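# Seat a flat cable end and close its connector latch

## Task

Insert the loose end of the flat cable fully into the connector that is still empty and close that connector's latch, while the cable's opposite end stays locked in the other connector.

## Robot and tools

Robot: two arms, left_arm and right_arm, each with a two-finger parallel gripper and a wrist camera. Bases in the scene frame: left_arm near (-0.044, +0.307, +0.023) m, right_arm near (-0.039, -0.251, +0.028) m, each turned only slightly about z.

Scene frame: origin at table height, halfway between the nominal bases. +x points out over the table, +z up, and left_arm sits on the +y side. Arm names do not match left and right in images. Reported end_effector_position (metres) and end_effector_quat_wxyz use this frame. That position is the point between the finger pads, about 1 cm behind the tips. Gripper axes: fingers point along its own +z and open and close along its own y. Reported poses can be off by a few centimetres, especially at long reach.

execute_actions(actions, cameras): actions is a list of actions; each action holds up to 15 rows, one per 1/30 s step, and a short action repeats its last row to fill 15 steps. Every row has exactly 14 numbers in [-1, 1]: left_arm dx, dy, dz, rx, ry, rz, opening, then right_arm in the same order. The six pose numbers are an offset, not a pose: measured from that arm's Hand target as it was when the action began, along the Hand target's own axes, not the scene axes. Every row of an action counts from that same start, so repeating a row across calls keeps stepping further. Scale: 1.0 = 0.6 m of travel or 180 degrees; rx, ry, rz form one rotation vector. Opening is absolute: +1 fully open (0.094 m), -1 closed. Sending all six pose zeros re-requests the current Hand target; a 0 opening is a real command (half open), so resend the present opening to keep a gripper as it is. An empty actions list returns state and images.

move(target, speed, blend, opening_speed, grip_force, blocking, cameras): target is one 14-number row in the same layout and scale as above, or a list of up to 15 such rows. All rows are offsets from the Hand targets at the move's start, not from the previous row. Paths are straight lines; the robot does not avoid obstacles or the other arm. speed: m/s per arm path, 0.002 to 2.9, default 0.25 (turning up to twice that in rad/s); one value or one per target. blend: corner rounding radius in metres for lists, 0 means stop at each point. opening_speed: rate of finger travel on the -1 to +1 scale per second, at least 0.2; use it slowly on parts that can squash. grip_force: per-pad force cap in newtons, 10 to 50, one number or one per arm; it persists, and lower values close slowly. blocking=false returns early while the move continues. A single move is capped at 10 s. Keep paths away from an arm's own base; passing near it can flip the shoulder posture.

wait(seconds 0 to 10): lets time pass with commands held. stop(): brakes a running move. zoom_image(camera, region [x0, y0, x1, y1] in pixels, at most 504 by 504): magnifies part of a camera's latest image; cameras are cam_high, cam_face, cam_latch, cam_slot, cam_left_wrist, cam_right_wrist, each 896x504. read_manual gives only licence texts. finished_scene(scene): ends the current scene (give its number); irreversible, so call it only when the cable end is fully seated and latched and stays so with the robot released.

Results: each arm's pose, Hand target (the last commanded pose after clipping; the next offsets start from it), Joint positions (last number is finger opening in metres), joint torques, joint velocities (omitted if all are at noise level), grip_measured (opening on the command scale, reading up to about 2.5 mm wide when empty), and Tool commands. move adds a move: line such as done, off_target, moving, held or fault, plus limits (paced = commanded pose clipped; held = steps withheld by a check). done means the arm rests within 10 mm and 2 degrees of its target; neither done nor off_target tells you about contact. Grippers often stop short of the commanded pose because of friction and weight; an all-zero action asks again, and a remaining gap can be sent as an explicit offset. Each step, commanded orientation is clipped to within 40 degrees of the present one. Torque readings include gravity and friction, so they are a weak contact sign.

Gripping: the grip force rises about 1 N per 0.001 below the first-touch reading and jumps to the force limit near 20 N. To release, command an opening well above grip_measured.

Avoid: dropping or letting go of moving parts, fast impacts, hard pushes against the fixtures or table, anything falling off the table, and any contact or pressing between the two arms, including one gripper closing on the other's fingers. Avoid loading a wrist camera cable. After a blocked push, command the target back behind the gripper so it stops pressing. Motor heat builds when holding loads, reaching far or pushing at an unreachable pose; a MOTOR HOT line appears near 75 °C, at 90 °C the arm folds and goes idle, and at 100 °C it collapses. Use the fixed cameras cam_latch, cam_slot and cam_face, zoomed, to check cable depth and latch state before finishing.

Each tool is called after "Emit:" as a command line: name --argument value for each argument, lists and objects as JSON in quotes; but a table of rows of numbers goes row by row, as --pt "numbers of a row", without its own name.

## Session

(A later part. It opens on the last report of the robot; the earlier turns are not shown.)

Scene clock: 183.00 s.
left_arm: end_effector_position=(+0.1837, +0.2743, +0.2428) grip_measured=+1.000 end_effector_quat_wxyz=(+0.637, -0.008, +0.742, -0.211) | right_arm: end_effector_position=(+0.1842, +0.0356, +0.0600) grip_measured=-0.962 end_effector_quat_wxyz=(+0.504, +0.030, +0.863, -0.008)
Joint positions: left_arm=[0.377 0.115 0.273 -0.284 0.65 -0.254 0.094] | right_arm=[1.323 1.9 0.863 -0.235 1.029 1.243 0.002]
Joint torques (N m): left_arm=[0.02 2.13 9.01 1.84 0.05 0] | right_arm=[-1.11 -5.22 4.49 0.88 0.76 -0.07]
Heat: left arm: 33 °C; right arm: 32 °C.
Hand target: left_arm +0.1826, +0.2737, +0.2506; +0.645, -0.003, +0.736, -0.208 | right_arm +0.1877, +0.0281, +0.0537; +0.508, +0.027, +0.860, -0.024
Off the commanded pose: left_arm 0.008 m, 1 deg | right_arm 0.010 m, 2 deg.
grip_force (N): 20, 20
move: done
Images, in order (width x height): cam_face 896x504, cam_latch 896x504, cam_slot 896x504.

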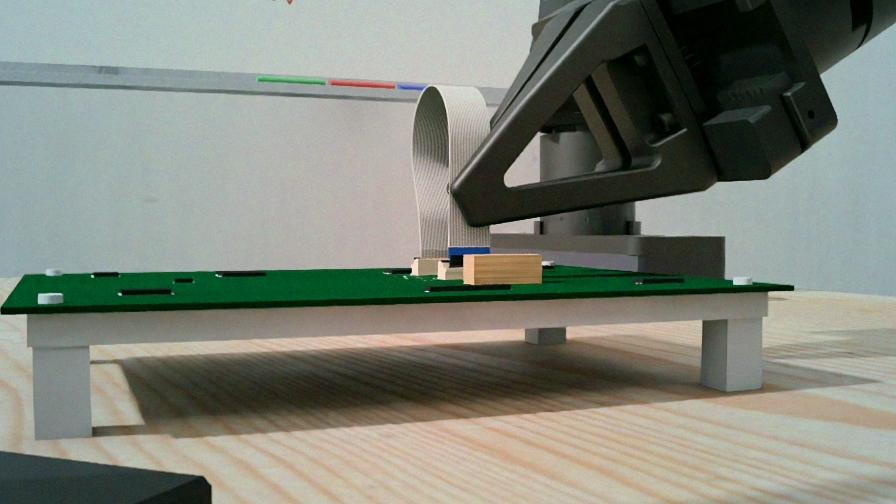

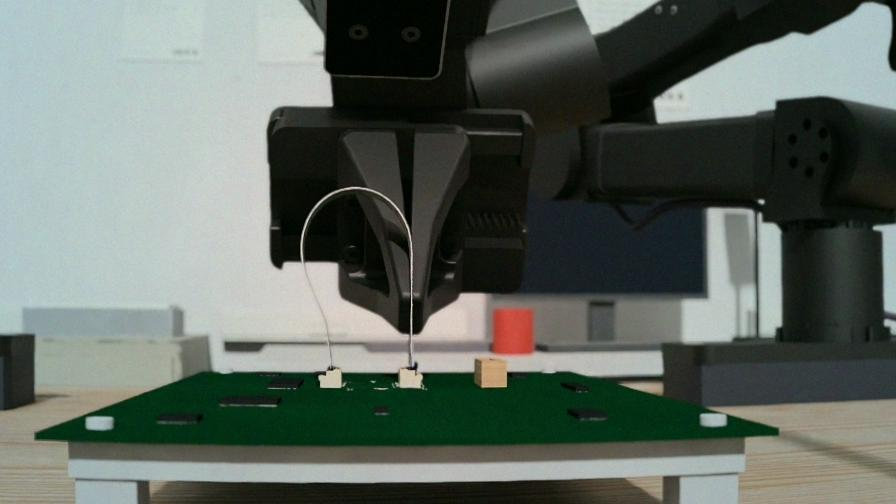

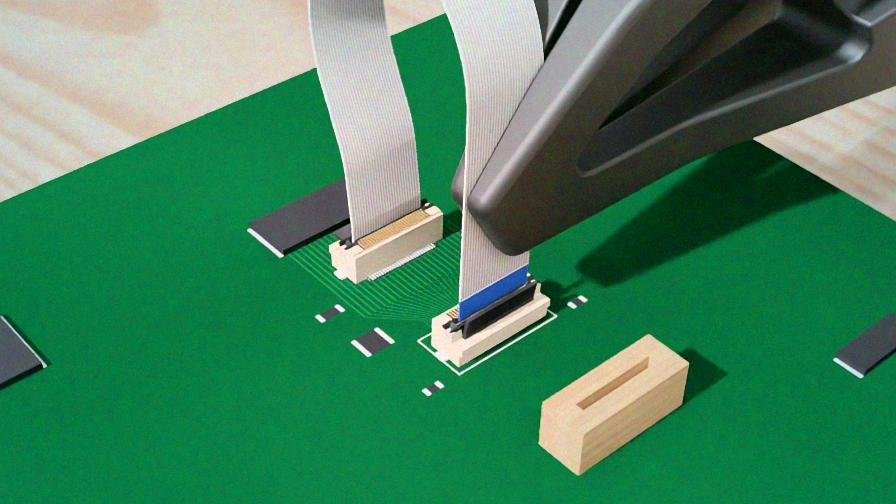

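Emit:
move --target '[0,0,0,0,0,0,1, -0.00031,-0.0004,0.00058,0.00033,0,0.00018,-1]' --speed 0.01 --cameras '["cam_latch","cam_slot"]'

Emit:
zoom_image --camera "cam_latch" --region '[390, 340, 430, 390]'

Emit:
zoom_image --camera "cam_slot" --region '[440, 300, 480, 350]'

Emit:
zoom_image --camera "cam_slot" --region '[510, 260, 550, 310]'

Scene clock: 189.27 s.
left_arm: end_effector_position=(+0.1837, +0.2743, +0.2428) grip_measured=+1.000 end_effector_quat_wxyz=(+0.637, -0.008, +0.742, -0.211) | right_arm: end_effector_position=(+0.1850, +0.0350, +0.0599) grip_measured=-0.962 end_effector_quat_wxyz=(+0.503, +0.031, +0.864, -0.009)
Joint positions: left_arm=[0.377 0.115 0.273 -0.284 0.65 -0.254 0.094] | right_arm=[1.32 1.9 0.863 -0.235 1.028 1.243 0.002]
Joint torques (N m): left_arm=[0.02 2.15 9.03 1.84 0.05 0.01] | right_arm=[-0.98 -5.19 4.45 0.87 0.76 -0.06]
Heat: left arm: 33 °C; right arm: 32 °C.
Hand target: left_arm +0.1826, +0.2737, +0.2506; +0.645, -0.003, +0.736, -0.208 | right_arm +0.1881, +0.0279, +0.0537; +0.508, +0.028, +0.860, -0.025
Off the commanded pose: left_arm 0.008 m, 1 deg | right_arm 0.010 m, 2 deg.
grip_force (N): 20, 20
move: done
Images, in order (width x height): cam_latch 896x504, cam_slot 896x504.

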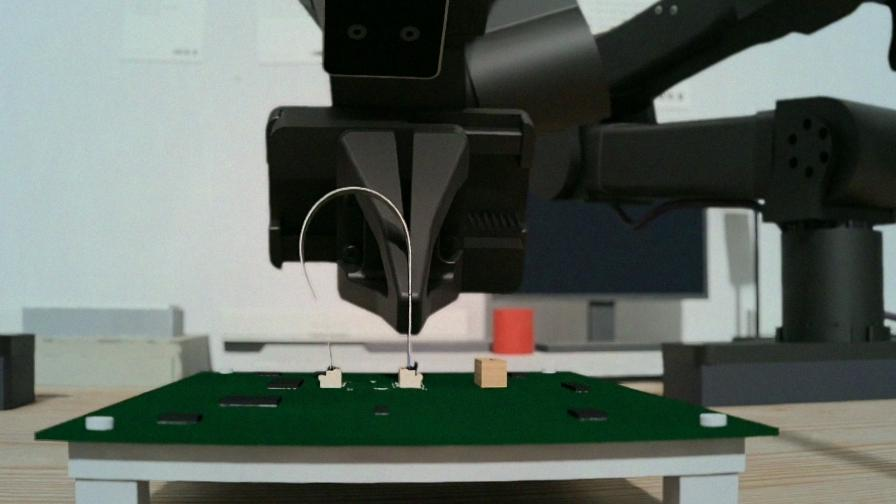

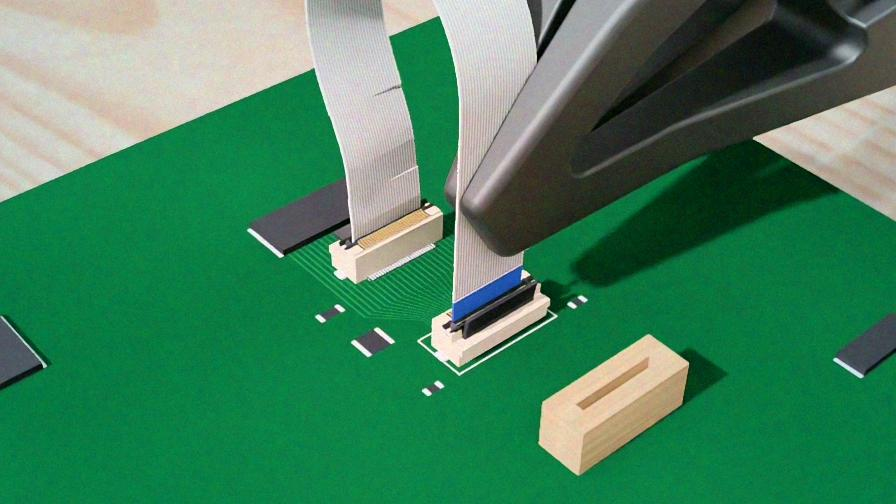

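Scaled by 10.080 from the camera's 896x504 image, which has a finer 1280x720 frame.

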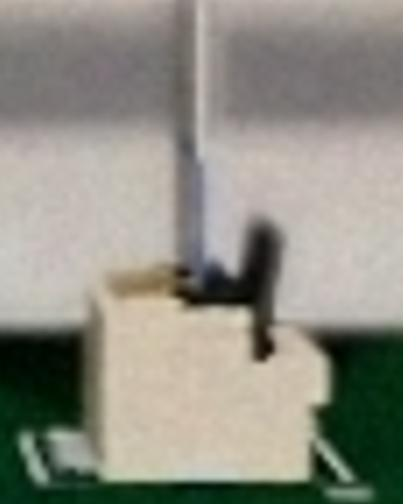

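Scaled by 10.080 from the camera's 896x504 image, which has a finer 1280x720 frame.

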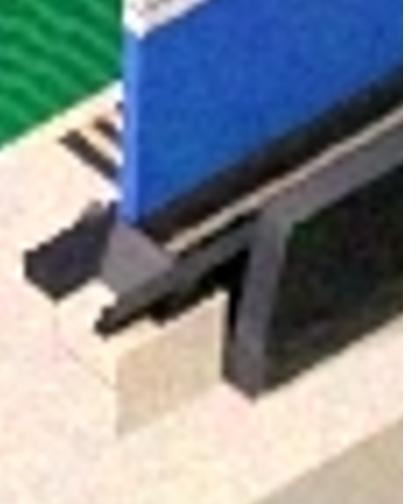

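Scaled by 10.080 from the camera's 896x504 image, which has a finer 1280x720 frame.

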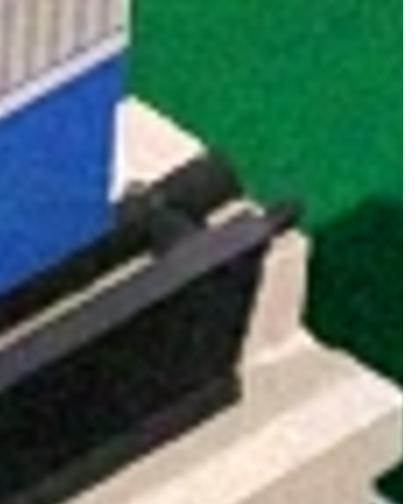

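Emit:
move --target '[0,0,0,0,0,0,1, 0.00088,0.00025,-0.00001,-0.00027,0.00093,0,-1]' --speed 0.01 --cameras '["cam_latch","cam_slot"]'

Emit:
zoom_image --camera "cam_latch" --region '[390, 340, 430, 390]'

Emit:
zoom_image --camera "cam_slot" --region '[440, 300, 480, 350]'

Emit:
zoom_image --camera "cam_slot" --region '[510, 260, 550, 310]'

Scene clock: 192.40 s.
left_arm: end_effector_position=(+0.1837, +0.2743, +0.2428) grip_measured=+1.000 end_effector_quat_wxyz=(+0.637, -0.008, +0.742, -0.211) | right_arm: end_effector_position=(+0.1848, +0.0351, +0.0596) grip_measured=-0.962 end_effector_quat_wxyz=(+0.502, +0.031, +0.864, -0.008)
Joint positions: left_arm=[0.377 0.115 0.273 -0.284 0.65 -0.254 0.094] | right_arm=[1.32 1.9 0.863 -0.235 1.026 1.243 0.002]
Joint torques (N m): left_arm=[0.05 2.1 8.98 1.82 0.07 0] | right_arm=[-0.98 -5.22 4.48 0.86 0.76 -0.05]
Heat: left arm: 33 °C; right arm: 32 °C.
Hand target: left_arm +0.1826, +0.2737, +0.2506; +0.645, -0.003, +0.736, -0.208 | right_arm +0.1878, +0.0280, +0.0533; +0.507, +0.028, +0.861, -0.024
Off the commanded pose: left_arm 0.008 m, 1 deg | right_arm 0.010 m, 2 deg.
grip_force (N): 20, 20
move: done
Images, in order (width x height): cam_latch 896x504, cam_slot 896x504.

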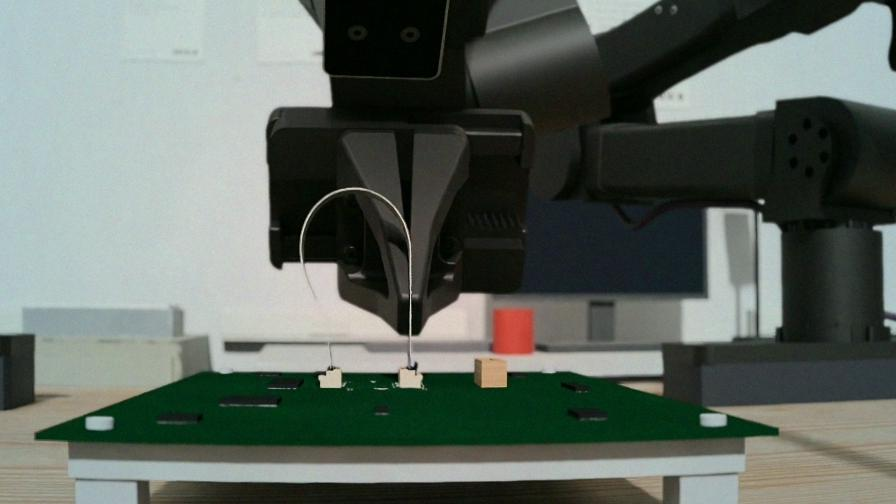

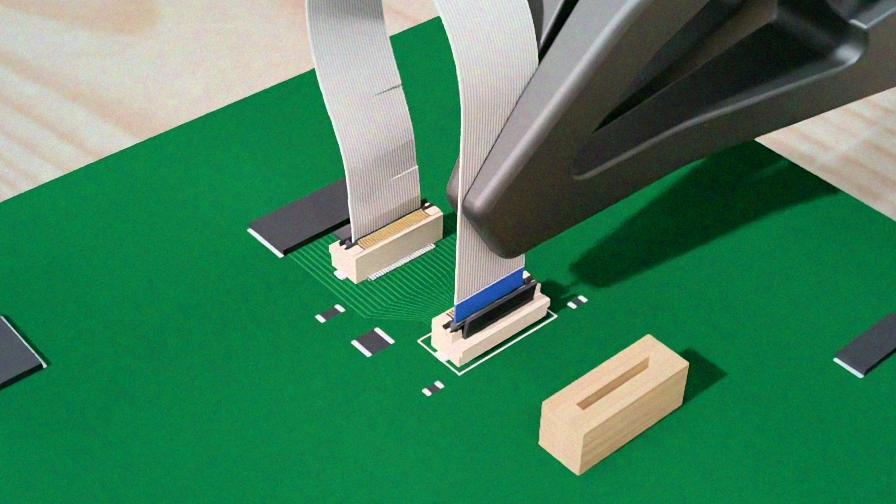

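Scaled by 10.080 from the camera's 896x504 image, which has a finer 1280x720 frame.

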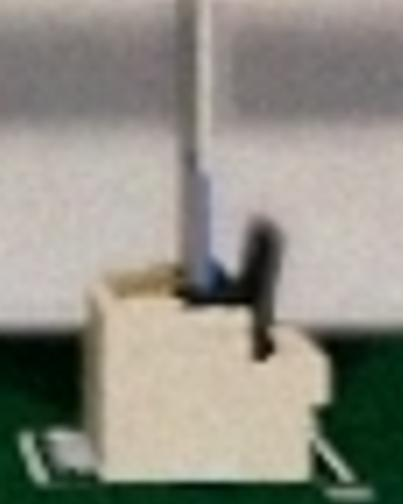

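Scaled by 10.080 from the camera's 896x504 image, which has a finer 1280x720 frame.

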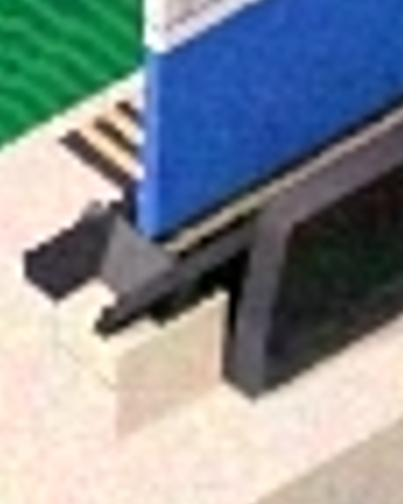

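Scaled by 10.080 from the camera's 896x504 image, which has a finer 1280x720 frame.

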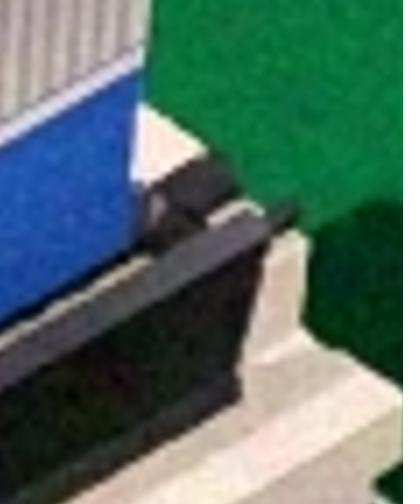

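Emit:
move --target '[0,0,0,0,0,0,1, 0.00206,-0.00017,0.00093,0.00037,0.00045,-0.00082,-1]' --speed 0.01 --cameras '["cam_latch","cam_slot"]'

Emit:
zoom_image --camera "cam_latch" --region '[390, 340, 430, 390]'

Emit:
zoom_image --camera "cam_slot" --region '[440, 300, 480, 350]'

Emit:
zoom_image --camera "cam_slot" --region '[510, 260, 550, 310]'

Scene clock: 195.33 s.
left_arm: end_effector_position=(+0.1837, +0.2743, +0.2428) grip_measured=+1.000 end_effector_quat_wxyz=(+0.637, -0.008, +0.742, -0.211) | right_arm: end_effector_position=(+0.1849, +0.0354, +0.0591) grip_measured=-0.962 end_effector_quat_wxyz=(+0.502, +0.031, +0.864, -0.008)
Joint positions: left_arm=[0.377 0.115 0.273 -0.284 0.65 -0.254 0.094] | right_arm=[1.32 1.901 0.863 -0.232 1.026 1.243 0.002]
Joint torques (N m): left_arm=[0.03 2.13 9.02 1.84 0.06 0] | right_arm=[-0.96 -5.04 4.49 0.84 0.76 -0.05]
Heat: left arm: 33 °C; right arm: 32 °C.
Hand target: left_arm +0.1826, +0.2737, +0.2506; +0.645, -0.003, +0.736, -0.208 | right_arm +0.1877, +0.0279, +0.0519; +0.506, +0.027, +0.862, -0.025
Off the commanded pose: left_arm 0.008 m, 1 deg | right_arm 0.011 m, 2 deg.
grip_force (N): 20, 20
move: off_target (right_arm)
Images, in order (width x height): cam_latch 896x504, cam_slot 896x504.

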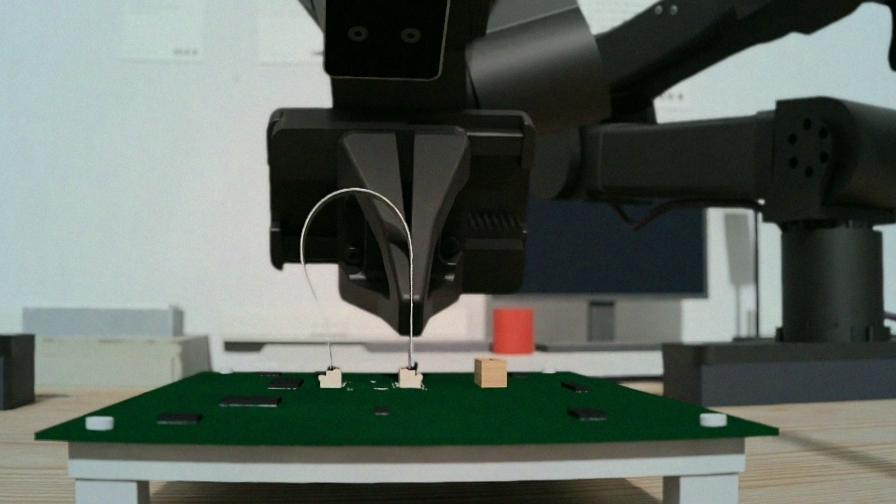

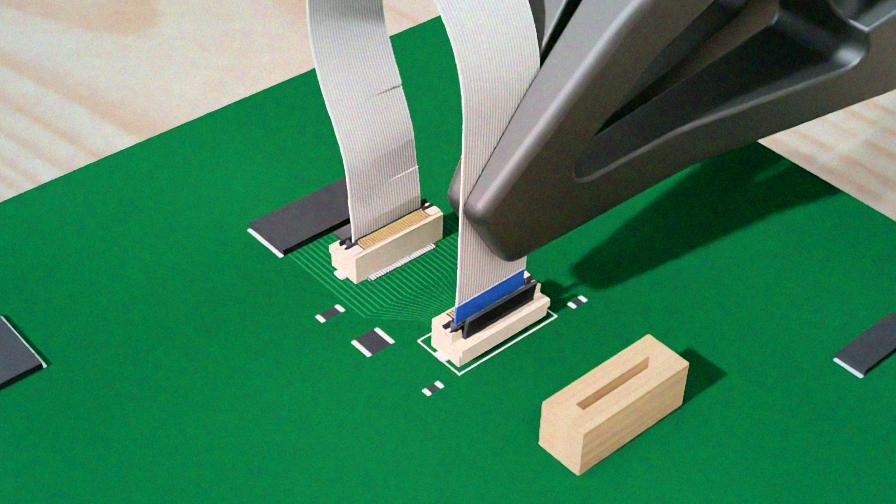

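Scaled by 10.080 from the camera's 896x504 image, which has a finer 1280x720 frame.

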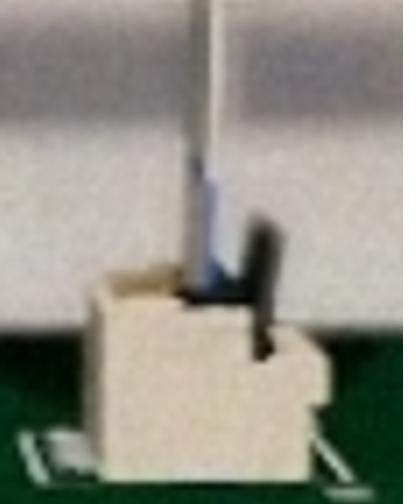

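Scaled by 10.080 from the camera's 896x504 image, which has a finer 1280x720 frame.

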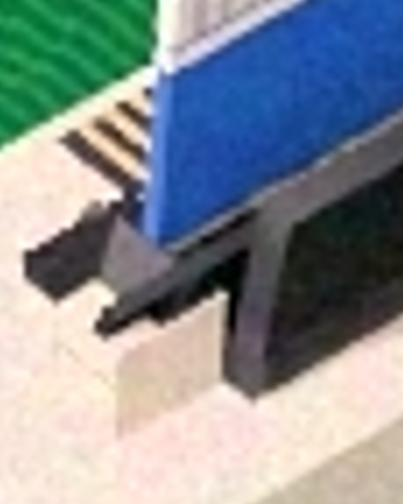

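Scaled by 10.080 from the camera's 896x504 image, which has a finer 1280x720 frame.

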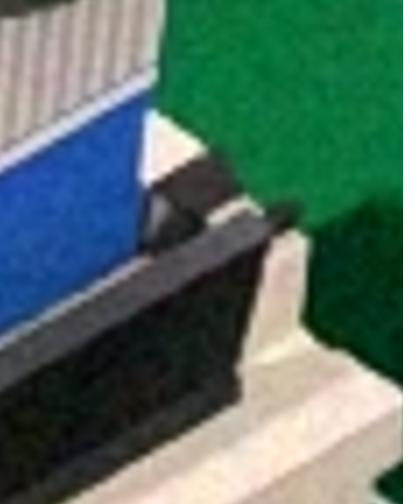

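Emit:
move --target '[0,0,0,0,0,0,1, 0.00232,-0.00064,0.00118,0.00077,0.00021,-0.00138,-1]' --speed 0.01 --cameras '["cam_latch","cam_slot"]'

Emit:
zoom_image --camera "cam_latch" --region '[390, 340, 430, 390]'

Emit:
zoom_image --camera "cam_slot" --region '[440, 300, 480, 350]'

Emit:
zoom_image --camera "cam_slot" --region '[510, 260, 550, 310]'

Scene clock: 199.00 s.
left_arm: end_effector_position=(+0.1837, +0.2743, +0.2428) grip_measured=+1.000 end_effector_quat_wxyz=(+0.637, -0.008, +0.742, -0.211) | right_arm: end_effector_position=(+0.1851, +0.0360, +0.0587) grip_measured=-0.962 end_effector_quat_wxyz=(+0.503, +0.032, +0.864, -0.007)
Joint positions: left_arm=[0.377 0.115 0.273 -0.284 0.65 -0.254 0.094] | right_arm=[1.32 1.904 0.863 -0.226 1.026 1.243 0.002]
Joint torques (N m): left_arm=[-0.01 2.13 8.96 1.83 0.05 0.01] | right_arm=[-0.94 -4.88 4.48 0.8 0.74 -0.06]
Heat: left arm: 33 °C; right arm: 32 °C.
Hand target: left_arm +0.1826, +0.2737, +0.2506; +0.645, -0.003, +0.736, -0.208 | right_arm +0.1876, +0.0275, +0.0503; +0.506, +0.026, +0.862, -0.028
Off the commanded pose: left_arm 0.008 m, 1 deg | right_arm 0.012 m, 3 deg.
grip_force (N): 20, 20
move: off_target (right_arm)
Images, in order (width x height): cam_latch 896x504, cam_slot 896x504.

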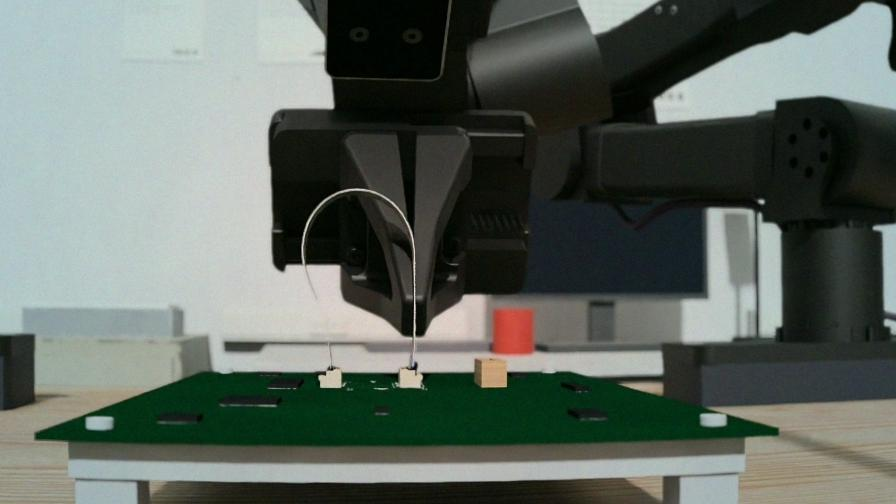

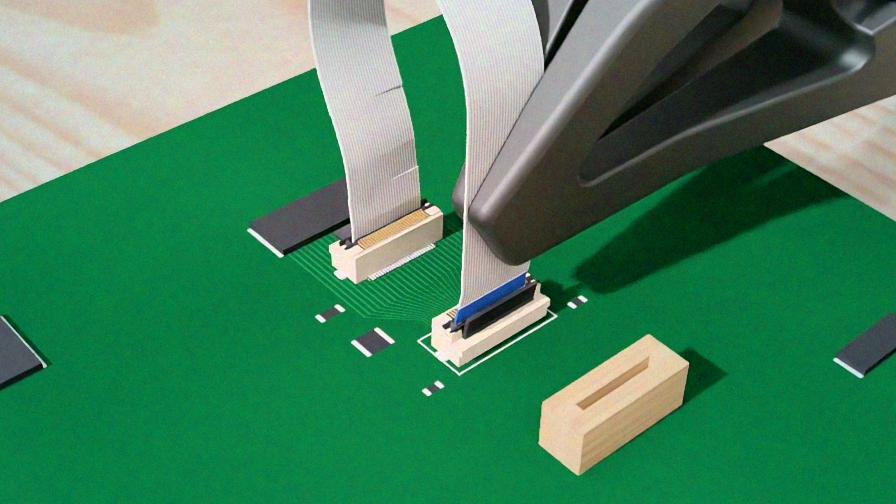

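Scaled by 10.080 from the camera's 896x504 image, which has a finer 1280x720 frame.

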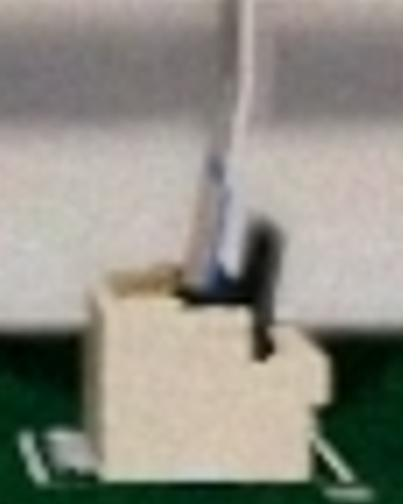

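Scaled by 10.080 from the camera's 896x504 image, which has a finer 1280x720 frame.

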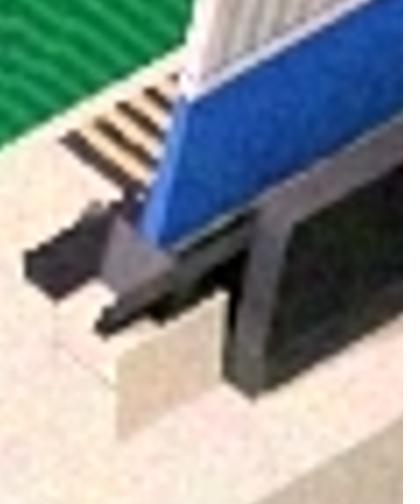

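Scaled by 10.080 from the camera's 896x504 image, which has a finer 1280x720 frame.

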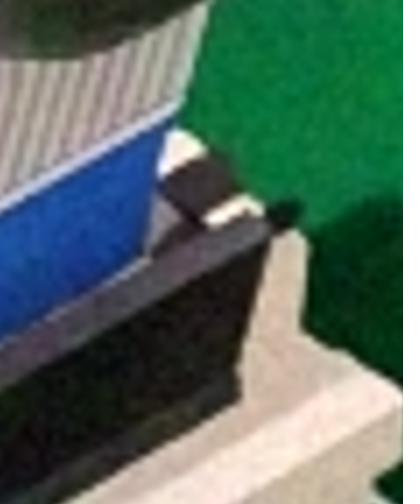

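Emit:
zoom_image --camera "cam_latch" --region '[400, 348, 424, 375]'

Emit:
zoom_image --camera "cam_slot" --region '[425, 240, 565, 350]'

Emit:
execute_actions --actions '[]' --cameras '["cam_face"]'

Emit:
zoom_image --camera "cam_face" --region '[430, 235, 500, 285]'

Scaled by 18.667 from the camera's 896x504 image, which has a finer 1280x720 frame.

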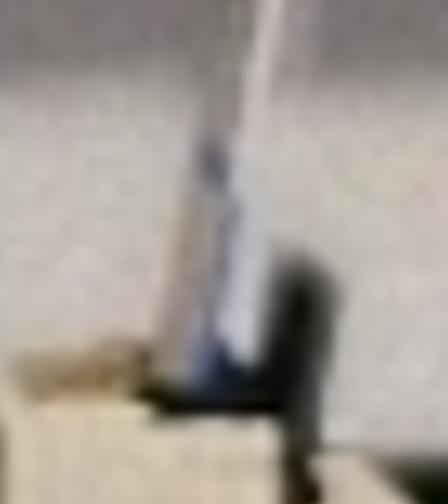

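Scaled by 3.600 from the camera's 896x504 image, which has a finer 1280x720 frame.

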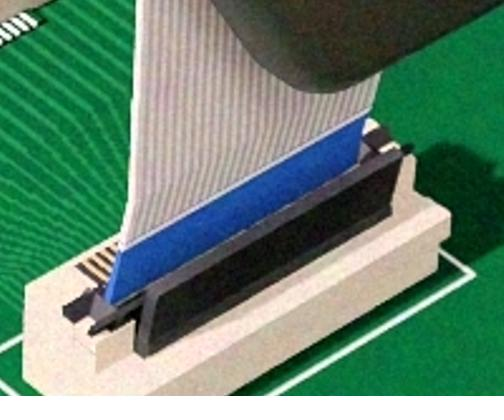

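Scene clock: 201.97 s.
left_arm: end_effector_position=(+0.1837, +0.2743, +0.2428) grip_measured=+1.000 end_effector_quat_wxyz=(+0.637, -0.008, +0.742, -0.211) | right_arm: end_effector_position=(+0.1851, +0.0361, +0.0587) grip_measured=-0.962 end_effector_quat_wxyz=(+0.503, +0.032, +0.864, -0.007)
Joint positions: left_arm=[0.377 0.115 0.273 -0.284 0.65 -0.254 0.094] | right_arm=[1.32 1.904 0.863 -0.226 1.026 1.243 0.002]
Joint velocities: within noise
Joint torques (N m): left_arm=[0.05 2.13 9.01 1.83 0.06 0] | right_arm=[-0.95 -4.92 4.46 0.79 0.74 -0.04]
Heat: left arm: 33 °C; right arm: 32 °C.
Hand target: left_arm +0.1826, +0.2737, +0.2506; +0.645, -0.003, +0.736, -0.208 | right_arm +0.1876, +0.0275, +0.0504; +0.506, +0.026, +0.862, -0.028
Tool commands: left_gripper/opening=+1.0 right_gripper/opening=-1.0
Off the commanded pose: left_arm 0.008 m, 1 deg | right_arm 0.012 m, 3 deg.
grip_force (N): 20, 20
Images, in order (width x height): cam_face 896x504.

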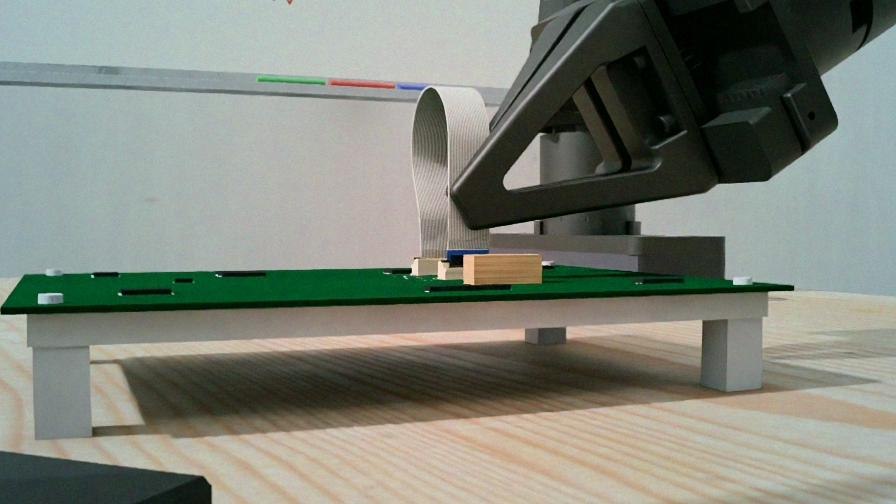

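Scaled by 7.200 from the camera's 896x504 image, which has a finer 1280x720 frame.

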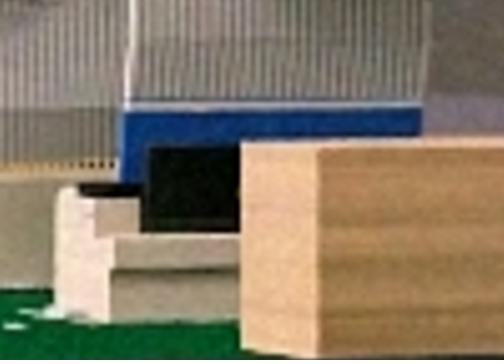

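Emit:
move --target '[0,0,0,0,0,0,1, 0.00058,-0.00096,0,0.00053,0.00047,-0.0011,-1]' --speed 0.01 --cameras '["cam_latch","cam_slot"]'

Emit:
zoom_image --camera "cam_latch" --region '[400, 348, 424, 375]'

Emit:
zoom_image --camera "cam_slot" --region '[440, 300, 480, 350]'

Emit:
zoom_image --camera "cam_slot" --region '[510, 260, 550, 310]'

Scene clock: 205.27 s.
left_arm: end_effector_position=(+0.1837, +0.2743, +0.2428) grip_measured=+1.000 end_effector_quat_wxyz=(+0.637, -0.008, +0.742, -0.211) | right_arm: end_effector_position=(+0.1851, +0.0361, +0.0587) grip_measured=-0.962 end_effector_quat_wxyz=(+0.503, +0.032, +0.864, -0.007)
Joint positions: left_arm=[0.377 0.115 0.273 -0.284 0.65 -0.254 0.094] | right_arm=[1.32 1.904 0.863 -0.226 1.026 1.243 0.002]
Joint torques (N m): left_arm=[0.05 2.15 9.03 1.84 0.06 0] | right_arm=[-0.95 -4.88 4.52 0.77 0.73 -0.06]
Heat: left arm: 33 °C; right arm: 32 °C.
Hand target: left_arm +0.1826, +0.2737, +0.2506; +0.645, -0.003, +0.736, -0.208 | right_arm +0.1874, +0.0269, +0.0501; +0.505, +0.025, +0.862, -0.029
Off the commanded pose: left_arm 0.008 m, 1 deg | right_arm 0.013 m, 3 deg.
grip_force (N): 20, 20
move: off_target (right_arm)
Images, in order (width x height): cam_latch 896x504, cam_slot 896x504.

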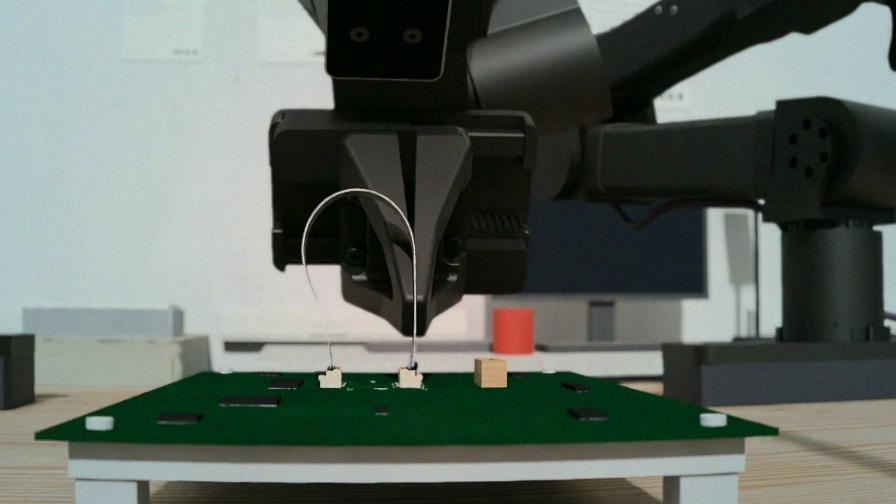

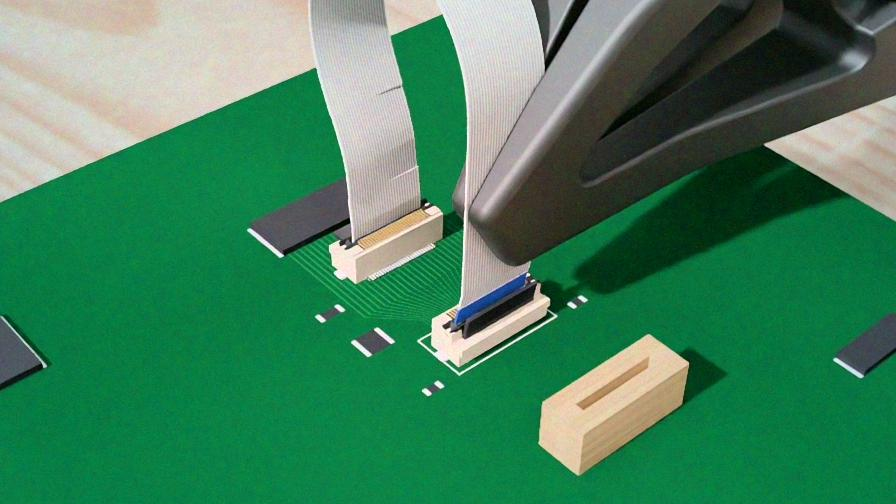

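Scaled by 18.667 from the camera's 896x504 image, which has a finer 1280x720 frame.

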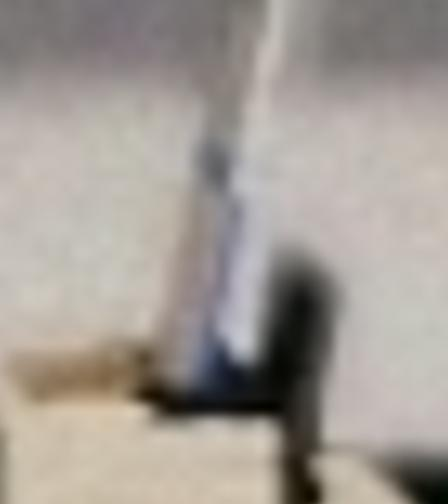

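Scaled by 10.080 from the camera's 896x504 image, which has a finer 1280x720 frame.

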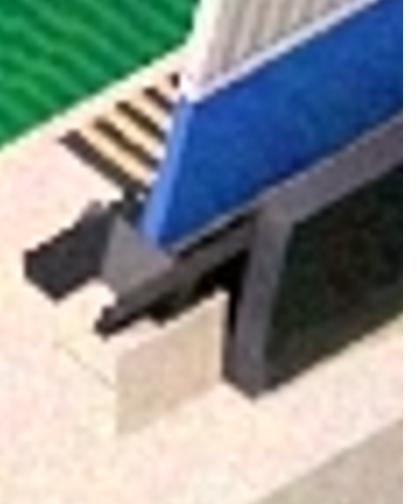

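Scaled by 10.080 from the camera's 896x504 image, which has a finer 1280x720 frame.

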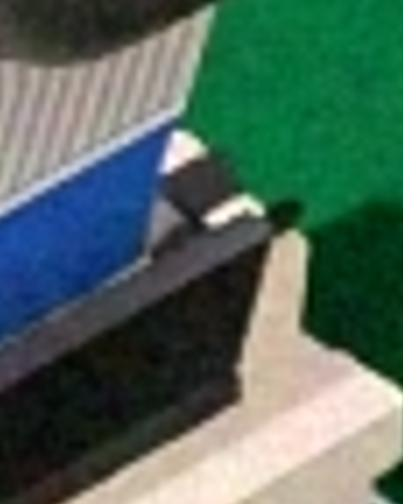

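Emit:
move --target '[0,0,0,0,0,0,1, 0.00046,-0.00156,0,0.00092,0.00025,-0.00166,-1]' --speed 0.01 --cameras '["cam_latch","cam_slot"]'

Emit:
zoom_image --camera "cam_latch" --region '[400, 348, 424, 375]'

Emit:
zoom_image --camera "cam_slot" --region '[440, 300, 480, 350]'

Emit:
zoom_image --camera "cam_slot" --region '[510, 260, 550, 310]'

Scene clock: 207.60 s.
left_arm: end_effector_position=(+0.1837, +0.2743, +0.2428) grip_measured=+1.000 end_effector_quat_wxyz=(+0.637, -0.008, +0.742, -0.211) | right_arm: end_effector_position=(+0.1851, +0.0361, +0.0587) grip_measured=-0.962 end_effector_quat_wxyz=(+0.503, +0.032, +0.864, -0.007)
Joint positions: left_arm=[0.377 0.115 0.273 -0.284 0.65 -0.254 0.094] | right_arm=[1.32 1.904 0.863 -0.226 1.026 1.243 0.002]
Joint torques (N m): left_arm=[-0.02 2.11 9.05 1.82 0.06 0] | right_arm=[-0.92 -4.94 4.49 0.73 0.74 -0.07]
Heat: left arm: 33 °C; right arm: 32 °C.
Hand target: left_arm +0.1826, +0.2737, +0.2506; +0.645, -0.003, +0.736, -0.208 | right_arm +0.1872, +0.0260, +0.0499; +0.505, +0.023, +0.862, -0.032
Off the commanded pose: left_arm 0.008 m, 1 deg | right_arm 0.014 m, 3 deg.
grip_force (N): 20, 20
move: off_target (right_arm)
Images, in order (width x height): cam_latch 896x504, cam_slot 896x504.

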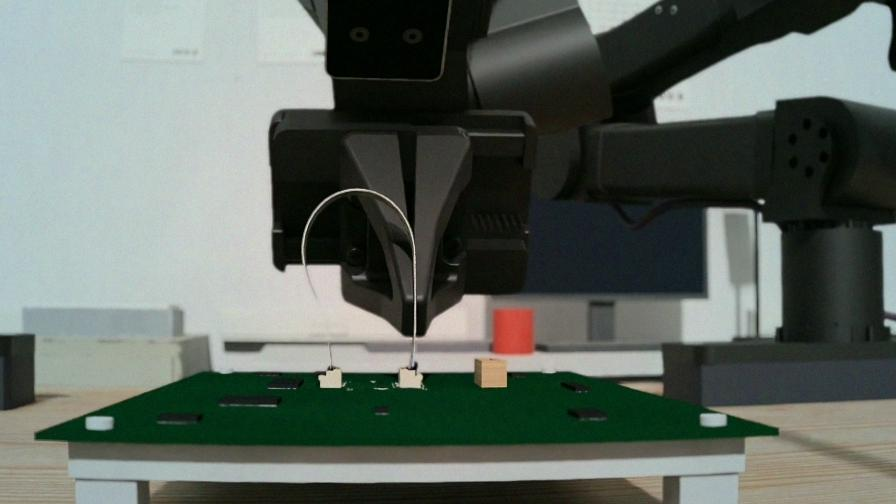

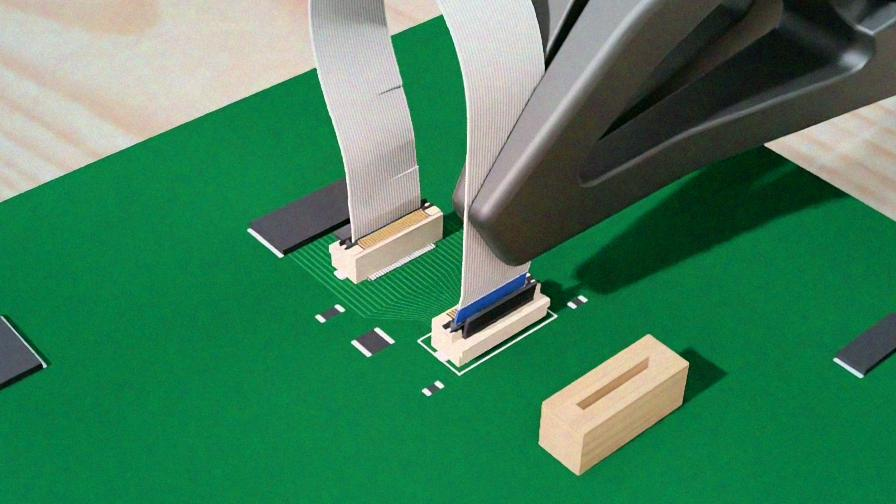

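Scaled by 18.667 from the camera's 896x504 image, which has a finer 1280x720 frame.

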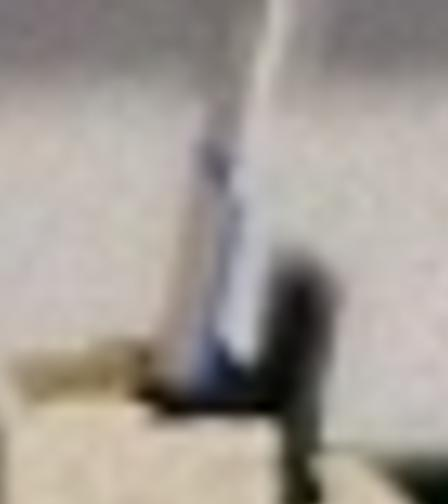

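Scaled by 10.080 from the camera's 896x504 image, which has a finer 1280x720 frame.

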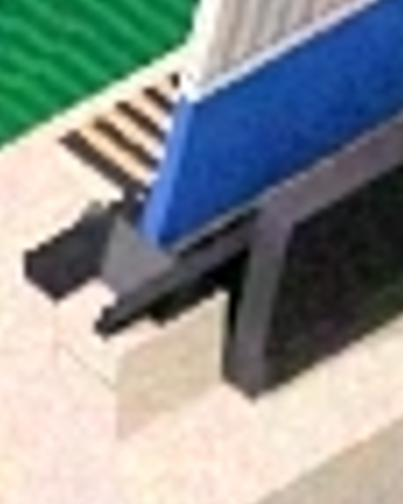

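Scaled by 10.080 from the camera's 896x504 image, which has a finer 1280x720 frame.

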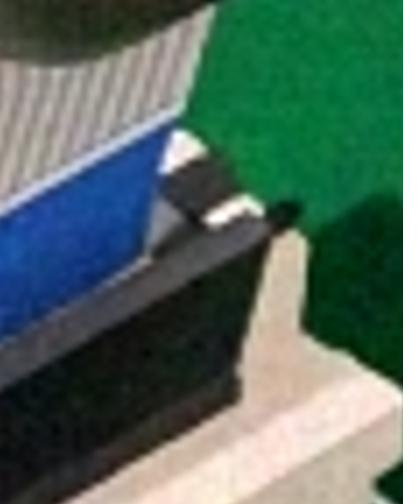

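Emit:
move --target '[0,0,0,0,0,0,1, 0.00115,-0.0039,0,0.0023,0.00062,-0.00415,-1]' --speed 0.01 --cameras '["cam_latch","cam_slot"]'

Emit:
zoom_image --camera "cam_latch" --region '[400, 348, 424, 375]'

Emit:
zoom_image --camera "cam_slot" --region '[440, 300, 480, 350]'

Emit:
zoom_image --camera "cam_slot" --region '[510, 260, 550, 310]'

Scene clock: 210.00 s.
left_arm: end_effector_position=(+0.1837, +0.2743, +0.2428) grip_measured=+1.000 end_effector_quat_wxyz=(+0.637, -0.008, +0.742, -0.211) | right_arm: end_effector_position=(+0.1851, +0.0359, +0.0587) grip_measured=-0.962 end_effector_quat_wxyz=(+0.503, +0.031, +0.864, -0.007)
Joint positions: left_arm=[0.377 0.115 0.273 -0.284 0.65 -0.254 0.094] | right_arm=[1.32 1.904 0.863 -0.227 1.026 1.242 0.002]
Joint torques (N m): left_arm=[-0.02 2.15 9.05 1.83 0.07 -0.01] | right_arm=[-0.96 -4.93 4.41 0.59 0.72 -0.06]
Heat: left arm: 33 °C; right arm: 32 °C.
Hand target: left_arm +0.1826, +0.2737, +0.2506; +0.645, -0.003, +0.736, -0.208 | right_arm +0.1867, +0.0236, +0.0493; +0.504, +0.019, +0.863, -0.038
Off the commanded pose: left_arm 0.008 m, 1 deg | right_arm 0.016 m, 4 deg.
grip_force (N): 20, 20
move: off_target (right_arm)
Images, in order (width x height): cam_latch 896x504, cam_slot 896x504.

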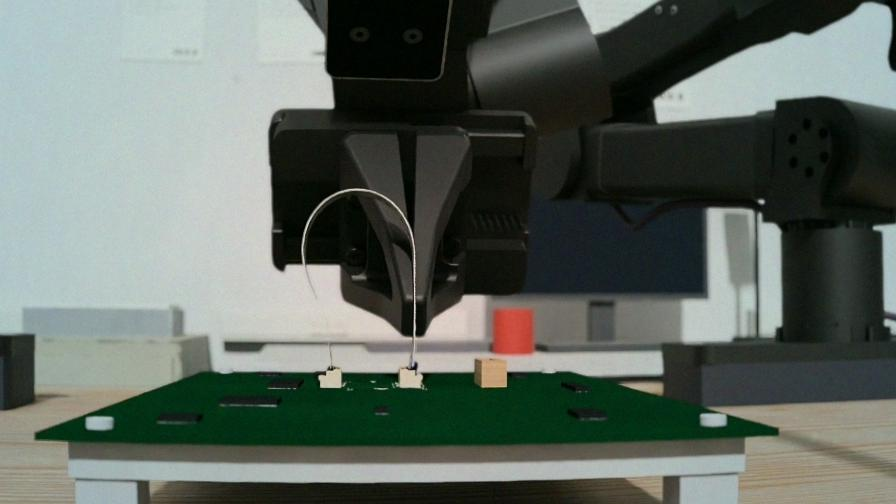

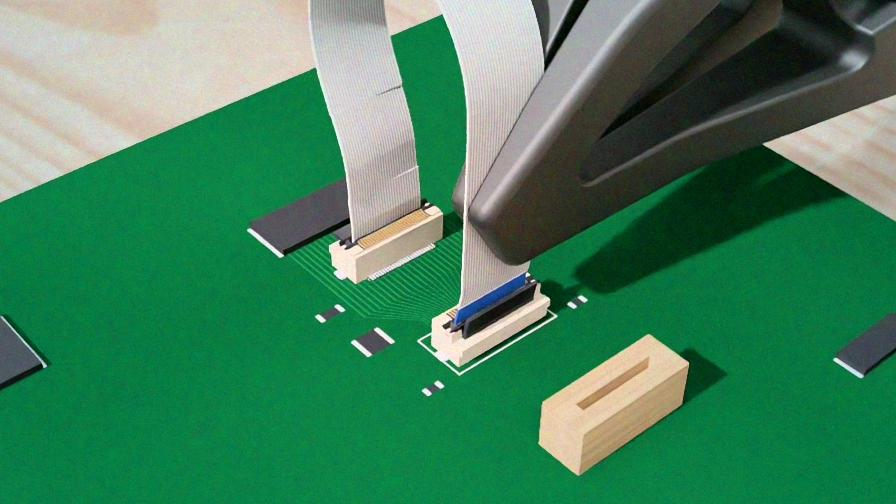

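Scaled by 18.667 from the camera's 896x504 image, which has a finer 1280x720 frame.

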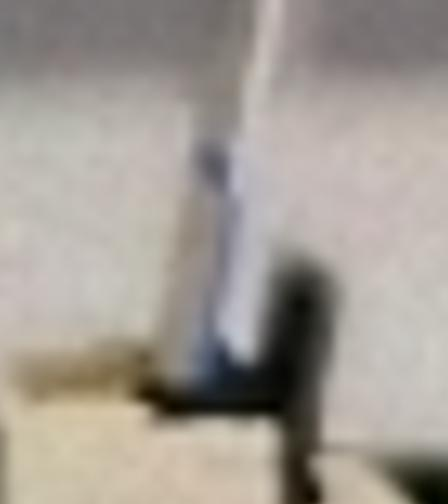

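Scaled by 10.080 from the camera's 896x504 image, which has a finer 1280x720 frame.

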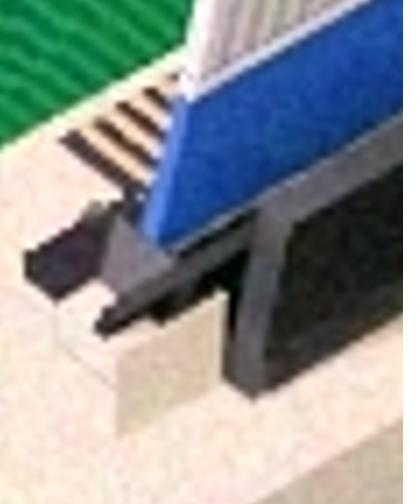

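Scaled by 10.080 from the camera's 896x504 image, which has a finer 1280x720 frame.

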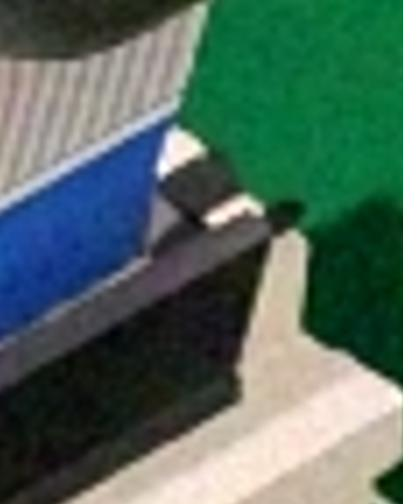

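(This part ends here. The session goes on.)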